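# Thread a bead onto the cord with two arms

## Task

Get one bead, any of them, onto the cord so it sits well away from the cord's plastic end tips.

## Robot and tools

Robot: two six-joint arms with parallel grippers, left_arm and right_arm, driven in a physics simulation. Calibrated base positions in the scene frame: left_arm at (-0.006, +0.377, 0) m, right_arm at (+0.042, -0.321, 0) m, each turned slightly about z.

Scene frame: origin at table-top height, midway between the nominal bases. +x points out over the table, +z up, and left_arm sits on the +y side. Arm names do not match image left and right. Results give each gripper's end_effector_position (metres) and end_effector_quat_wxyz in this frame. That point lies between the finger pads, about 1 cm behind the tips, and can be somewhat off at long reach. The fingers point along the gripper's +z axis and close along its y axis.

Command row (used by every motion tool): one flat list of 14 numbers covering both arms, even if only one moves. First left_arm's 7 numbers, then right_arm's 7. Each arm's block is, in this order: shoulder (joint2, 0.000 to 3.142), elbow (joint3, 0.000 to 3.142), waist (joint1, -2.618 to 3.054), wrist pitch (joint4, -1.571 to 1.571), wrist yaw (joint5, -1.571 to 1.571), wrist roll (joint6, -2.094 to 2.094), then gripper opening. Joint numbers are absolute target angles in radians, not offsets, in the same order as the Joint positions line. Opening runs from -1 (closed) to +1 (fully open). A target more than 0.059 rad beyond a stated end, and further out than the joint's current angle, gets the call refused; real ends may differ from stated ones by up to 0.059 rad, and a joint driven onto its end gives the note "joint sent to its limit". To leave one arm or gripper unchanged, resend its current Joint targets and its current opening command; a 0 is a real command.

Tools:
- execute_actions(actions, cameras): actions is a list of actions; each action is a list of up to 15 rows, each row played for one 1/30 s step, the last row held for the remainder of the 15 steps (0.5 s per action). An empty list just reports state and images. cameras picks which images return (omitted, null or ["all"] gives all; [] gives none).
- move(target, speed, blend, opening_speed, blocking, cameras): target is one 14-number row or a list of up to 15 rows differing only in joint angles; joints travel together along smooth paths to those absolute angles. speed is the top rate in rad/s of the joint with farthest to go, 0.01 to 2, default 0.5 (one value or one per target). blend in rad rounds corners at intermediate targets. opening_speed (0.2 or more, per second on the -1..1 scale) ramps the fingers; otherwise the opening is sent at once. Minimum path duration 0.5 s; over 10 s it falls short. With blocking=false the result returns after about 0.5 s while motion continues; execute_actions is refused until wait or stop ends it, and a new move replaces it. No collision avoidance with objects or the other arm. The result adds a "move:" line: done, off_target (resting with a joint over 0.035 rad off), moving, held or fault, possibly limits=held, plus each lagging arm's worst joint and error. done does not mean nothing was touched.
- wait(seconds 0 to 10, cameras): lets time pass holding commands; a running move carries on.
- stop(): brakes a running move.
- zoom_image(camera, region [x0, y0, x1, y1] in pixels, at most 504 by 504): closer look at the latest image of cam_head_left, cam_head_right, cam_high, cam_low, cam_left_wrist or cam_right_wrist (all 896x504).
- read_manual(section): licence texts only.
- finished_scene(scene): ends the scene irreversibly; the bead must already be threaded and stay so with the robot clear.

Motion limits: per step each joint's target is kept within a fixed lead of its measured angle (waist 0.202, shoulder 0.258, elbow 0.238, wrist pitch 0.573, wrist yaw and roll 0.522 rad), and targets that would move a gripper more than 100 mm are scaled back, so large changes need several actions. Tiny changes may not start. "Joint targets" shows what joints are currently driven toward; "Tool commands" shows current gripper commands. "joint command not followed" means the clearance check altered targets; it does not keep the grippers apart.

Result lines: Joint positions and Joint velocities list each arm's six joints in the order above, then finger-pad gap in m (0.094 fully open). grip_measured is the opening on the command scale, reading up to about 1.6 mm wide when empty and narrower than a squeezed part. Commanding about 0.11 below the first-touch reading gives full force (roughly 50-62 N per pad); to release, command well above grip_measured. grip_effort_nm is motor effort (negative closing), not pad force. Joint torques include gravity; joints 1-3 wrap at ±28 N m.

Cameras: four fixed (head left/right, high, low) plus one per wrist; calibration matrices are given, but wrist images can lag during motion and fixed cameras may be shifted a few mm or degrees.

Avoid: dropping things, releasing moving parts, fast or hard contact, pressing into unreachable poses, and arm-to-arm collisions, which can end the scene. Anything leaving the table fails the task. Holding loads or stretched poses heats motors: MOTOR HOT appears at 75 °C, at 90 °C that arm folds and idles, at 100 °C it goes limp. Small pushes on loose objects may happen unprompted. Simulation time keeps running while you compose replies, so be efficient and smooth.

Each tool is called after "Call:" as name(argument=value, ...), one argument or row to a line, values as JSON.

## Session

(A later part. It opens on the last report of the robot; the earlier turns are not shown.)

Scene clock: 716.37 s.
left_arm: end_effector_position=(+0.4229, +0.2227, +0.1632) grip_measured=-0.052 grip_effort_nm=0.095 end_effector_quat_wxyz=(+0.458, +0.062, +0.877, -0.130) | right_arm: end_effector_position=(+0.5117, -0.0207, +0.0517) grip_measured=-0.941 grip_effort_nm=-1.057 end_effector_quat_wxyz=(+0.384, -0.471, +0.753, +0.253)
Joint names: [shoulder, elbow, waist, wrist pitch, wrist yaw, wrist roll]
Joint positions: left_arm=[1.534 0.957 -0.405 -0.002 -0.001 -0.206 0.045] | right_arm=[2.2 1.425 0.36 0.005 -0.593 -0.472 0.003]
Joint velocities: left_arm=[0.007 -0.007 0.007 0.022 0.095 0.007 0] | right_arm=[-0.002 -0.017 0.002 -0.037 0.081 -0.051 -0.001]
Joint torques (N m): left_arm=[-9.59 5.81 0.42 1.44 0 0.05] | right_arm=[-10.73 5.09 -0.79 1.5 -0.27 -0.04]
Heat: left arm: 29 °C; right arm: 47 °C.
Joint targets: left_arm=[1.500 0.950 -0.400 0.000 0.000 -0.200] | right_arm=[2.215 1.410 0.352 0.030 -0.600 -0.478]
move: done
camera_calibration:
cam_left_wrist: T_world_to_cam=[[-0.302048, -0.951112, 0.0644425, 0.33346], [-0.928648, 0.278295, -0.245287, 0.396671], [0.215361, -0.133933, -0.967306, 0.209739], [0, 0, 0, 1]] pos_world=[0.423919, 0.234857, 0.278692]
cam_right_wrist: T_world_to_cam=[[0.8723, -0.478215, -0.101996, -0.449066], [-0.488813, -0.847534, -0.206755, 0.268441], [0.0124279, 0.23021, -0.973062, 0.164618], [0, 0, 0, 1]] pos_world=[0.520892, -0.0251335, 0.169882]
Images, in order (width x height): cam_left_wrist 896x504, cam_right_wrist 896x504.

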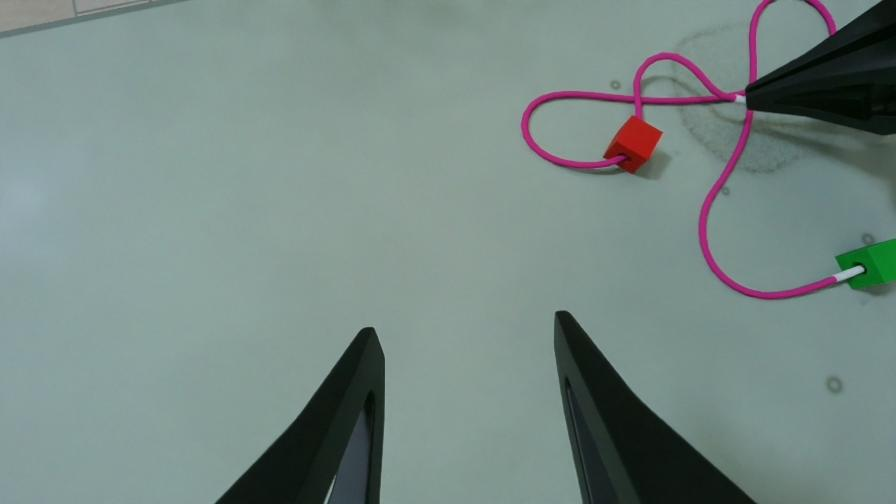

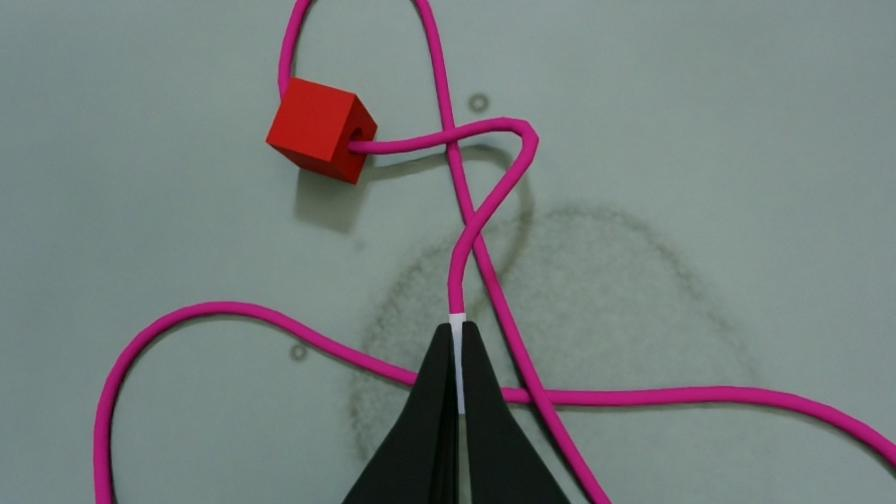

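Perfect. Lower another ~1 cm, release, retreat.

Call:
move(
  target=[1.5,0.95,-0.4,0,0,-0.2,-0.05,2.23,1.39,0.352,0.065,-0.6,-0.478,-1],
  speed=0.1,
  cameras=[],
)

Call:
move(
  target=[1.5,0.95,-0.4,0,0,-0.2,-0.05,2.23,1.39,0.352,0.065,-0.6,-0.478,-0.55],
  opening_speed=0.4,
  cameras=["cam_right_wrist"],
)

Call:
move(
  target=[1.5,0.95,-0.4,0,0,-0.2,-0.05,1.95,1.35,0.352,0,-0.6,-0.478,-0.55],
  speed=0.3,
)

Scene clock: 724.70 s.
left_arm: end_effector_position=(+0.4229, +0.2227, +0.1632) grip_measured=-0.052 grip_effort_nm=0.095 end_effector_quat_wxyz=(+0.458, +0.062, +0.877, -0.130) | right_arm: end_effector_position=(+0.5109, -0.0210, +0.0438) grip_measured=-0.941 grip_effort_nm=-1.057 end_effector_quat_wxyz=(+0.386, -0.471, +0.752, +0.253)
Joint names: [shoulder, elbow, waist, wrist pitch, wrist yaw, wrist roll]
Joint positions: left_arm=[1.534 0.957 -0.405 -0.002 -0.001 -0.206 0.045] | right_arm=[2.212 1.407 0.36 0.04 -0.593 -0.472 0.003]
Joint velocities: left_arm=[0.002 -0.007 0.002 -0.022 0.007 -0.037 0] | right_arm=[-0.022 -0.012 -0.002 -0.022 -0.066 -0.022 -0.001]
Joint torques (N m): left_arm=[-9.58 5.81 0.42 1.44 0 0.05] | right_arm=[-10.55 4.85 -0.77 1.52 -0.29 -0.04]
Heat: left arm: 29 °C; right arm: 45 °C.
Joint targets: left_arm=[1.500 0.950 -0.400 0.000 0.000 -0.200] | right_arm=[2.230 1.390 0.352 0.065 -0.600 -0.478]
move: done
No camera images: "cameras" was empty.

Scene clock: 726.03 s.
left_arm: end_effector_position=(+0.4229, +0.2227, +0.1632) grip_measured=-0.052 grip_effort_nm=0.090 end_effector_quat_wxyz=(+0.458, +0.062, +0.877, -0.130) | right_arm: end_effector_position=(+0.5110, -0.0210, +0.0439) grip_measured=-0.553 grip_effort_nm=0.125 end_effector_quat_wxyz=(+0.386, -0.471, +0.752, +0.253)
Joint names: [shoulder, elbow, waist, wrist pitch, wrist yaw, wrist roll]
Joint positions: left_arm=[1.534 0.957 -0.405 -0.002 -0.001 -0.206 0.045] | right_arm=[2.212 1.407 0.36 0.041 -0.593 -0.472 0.021]
Joint velocities: left_arm=[-0.012 -0.017 -0.002 -0.007 0.051 0.007 0] | right_arm=[-0.046 -0.007 -0.002 -0.037 0.007 -0.007 -0.001]
Joint torques (N m): left_arm=[-9.58 5.79 0.43 1.44 0 0.05] | right_arm=[-10.56 4.9 -0.79 1.52 -0.28 -0.04]
Heat: left arm: 29 °C; right arm: 44 °C.
Joint targets: left_arm=[1.500 0.950 -0.400 0.000 0.000 -0.200] | right_arm=[2.230 1.390 0.352 0.065 -0.600 -0.478]
move: done
camera_calibration:
cam_right_wrist: T_world_to_cam=[[0.872761, -0.478026, -0.0988873, -0.44977], [-0.487855, -0.847143, -0.210586, 0.265956], [0.016894, 0.232034, -0.972561, 0.154854], [0, 0, 0, 1]] pos_world=[0.519674, -0.0256309, 0.162135]
Images, in order (width x height): cam_right_wrist 896x504.

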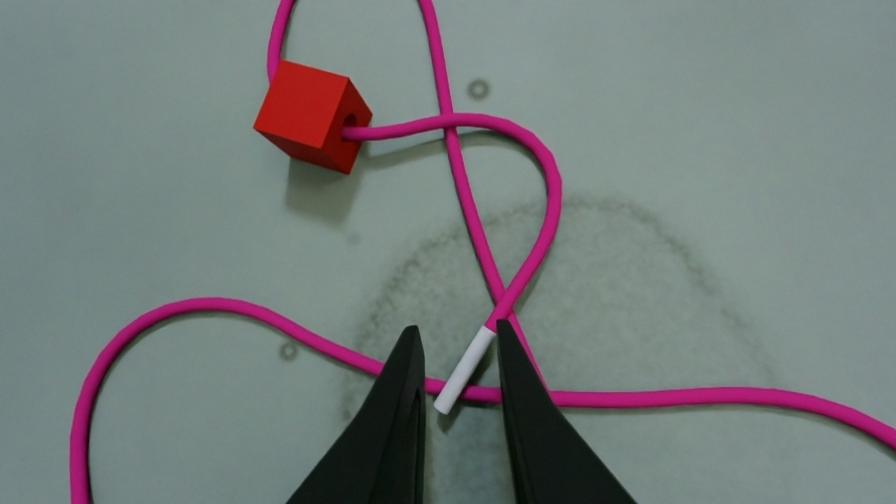

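Scene clock: 727.60 s.
left_arm: end_effector_position=(+0.4229, +0.2227, +0.1632) grip_measured=-0.052 grip_effort_nm=0.095 end_effector_quat_wxyz=(+0.458, +0.062, +0.877, -0.130) | right_arm: end_effector_position=(+0.5040, -0.0238, +0.1421) grip_measured=-0.553 grip_effort_nm=0.125 end_effector_quat_wxyz=(+0.453, -0.477, +0.714, +0.240)
Joint names: [shoulder, elbow, waist, wrist pitch, wrist yaw, wrist roll]
Joint positions: left_arm=[1.534 0.957 -0.405 -0.002 -0.001 -0.206 0.045] | right_arm=[1.989 1.371 0.36 0.01 -0.593 -0.473 0.021]
Joint velocities: left_arm=[0.002 0.002 0.017 -0.081 0.051 -0.022 -0.001] | right_arm=[0.007 0.007 -0.022 0.007 -0.066 -0.037 -0.001]
Joint torques (N m): left_arm=[-9.58 5.79 0.4 1.44 0 0.05] | right_arm=[-13.87 5.22 -0.75 1.34 -0.24 -0.05]
Heat: left arm: 29 °C; right arm: 44 °C.
Joint targets: left_arm=[1.500 0.950 -0.400 0.000 0.000 -0.200] | right_arm=[1.950 1.350 0.352 0.000 -0.600 -0.478]
move: off_target (right_arm); right_arm: the shoulder is farthest, 0.039 rad from its target
camera_calibration:
cam_left_wrist: T_world_to_cam=[[-0.302048, -0.951112, 0.0644425, 0.33346], [-0.928648, 0.278295, -0.245287, 0.396671], [0.215361, -0.133933, -0.967306, 0.209739], [0, 0, 0, 1]] pos_world=[0.423919, 0.234857, 0.278692]
cam_right_wrist: T_world_to_cam=[[0.88002, -0.474937, 0.000591188, -0.453016], [-0.448402, -0.83126, -0.328545, 0.278012], [0.15653, 0.288861, -0.944488, 0.178089], [0, 0, 0, 1]] pos_world=[0.495448, -0.0354968, 0.25981]

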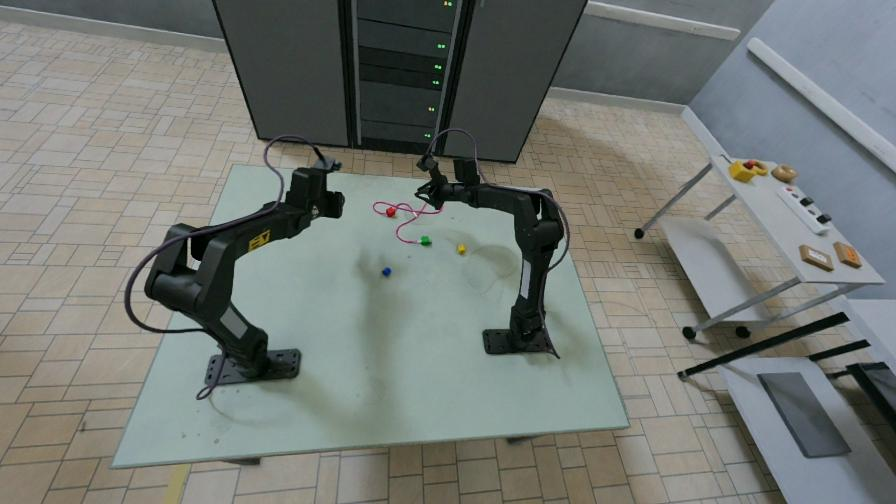

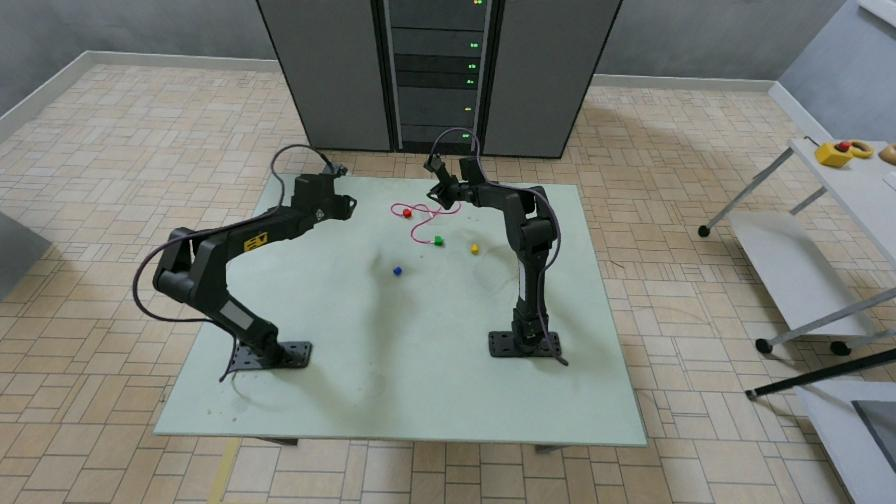

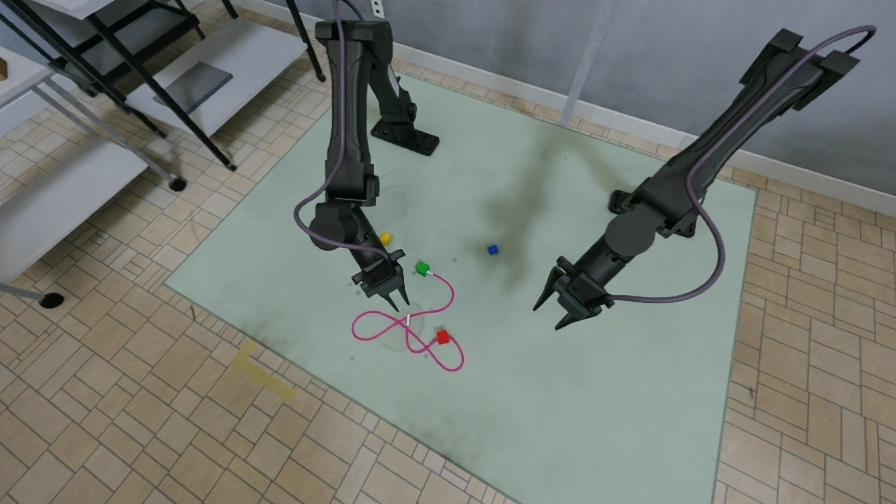

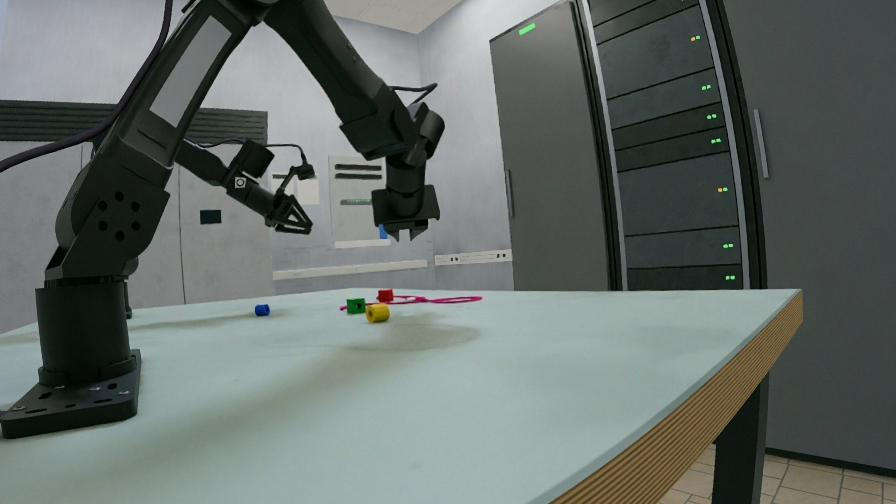

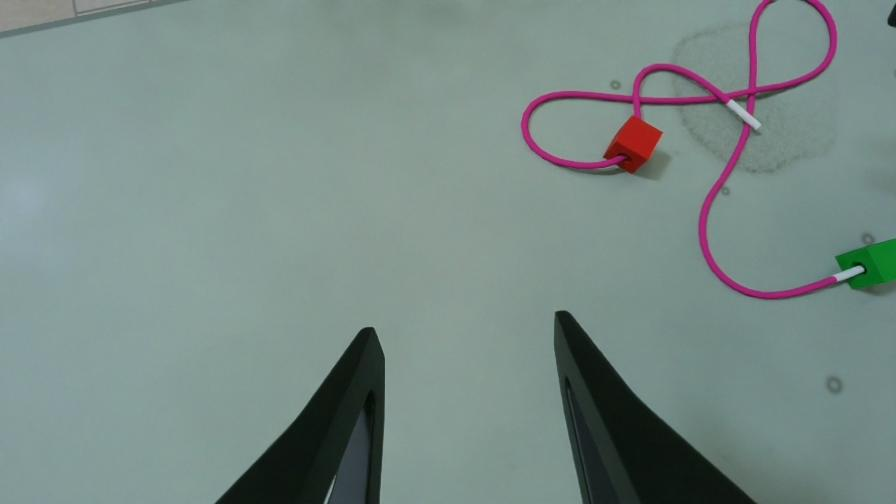

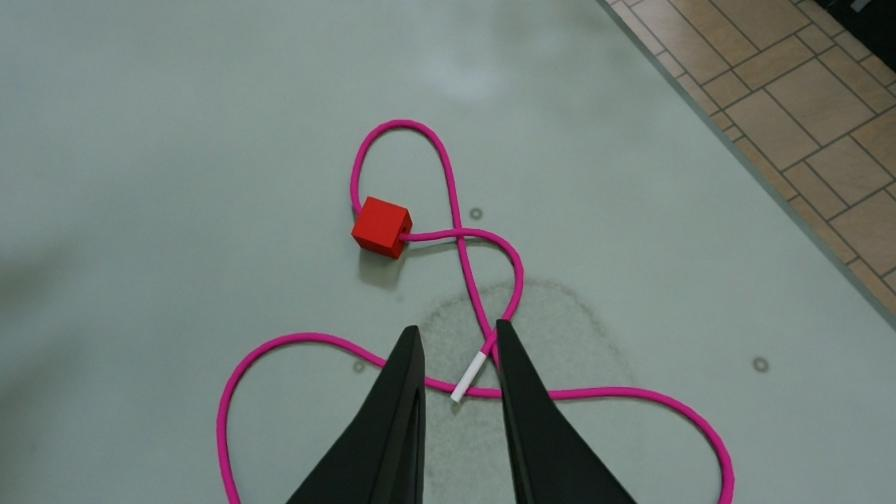

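Call:
finished_scene(
  scene=2,
)

The scene is finished.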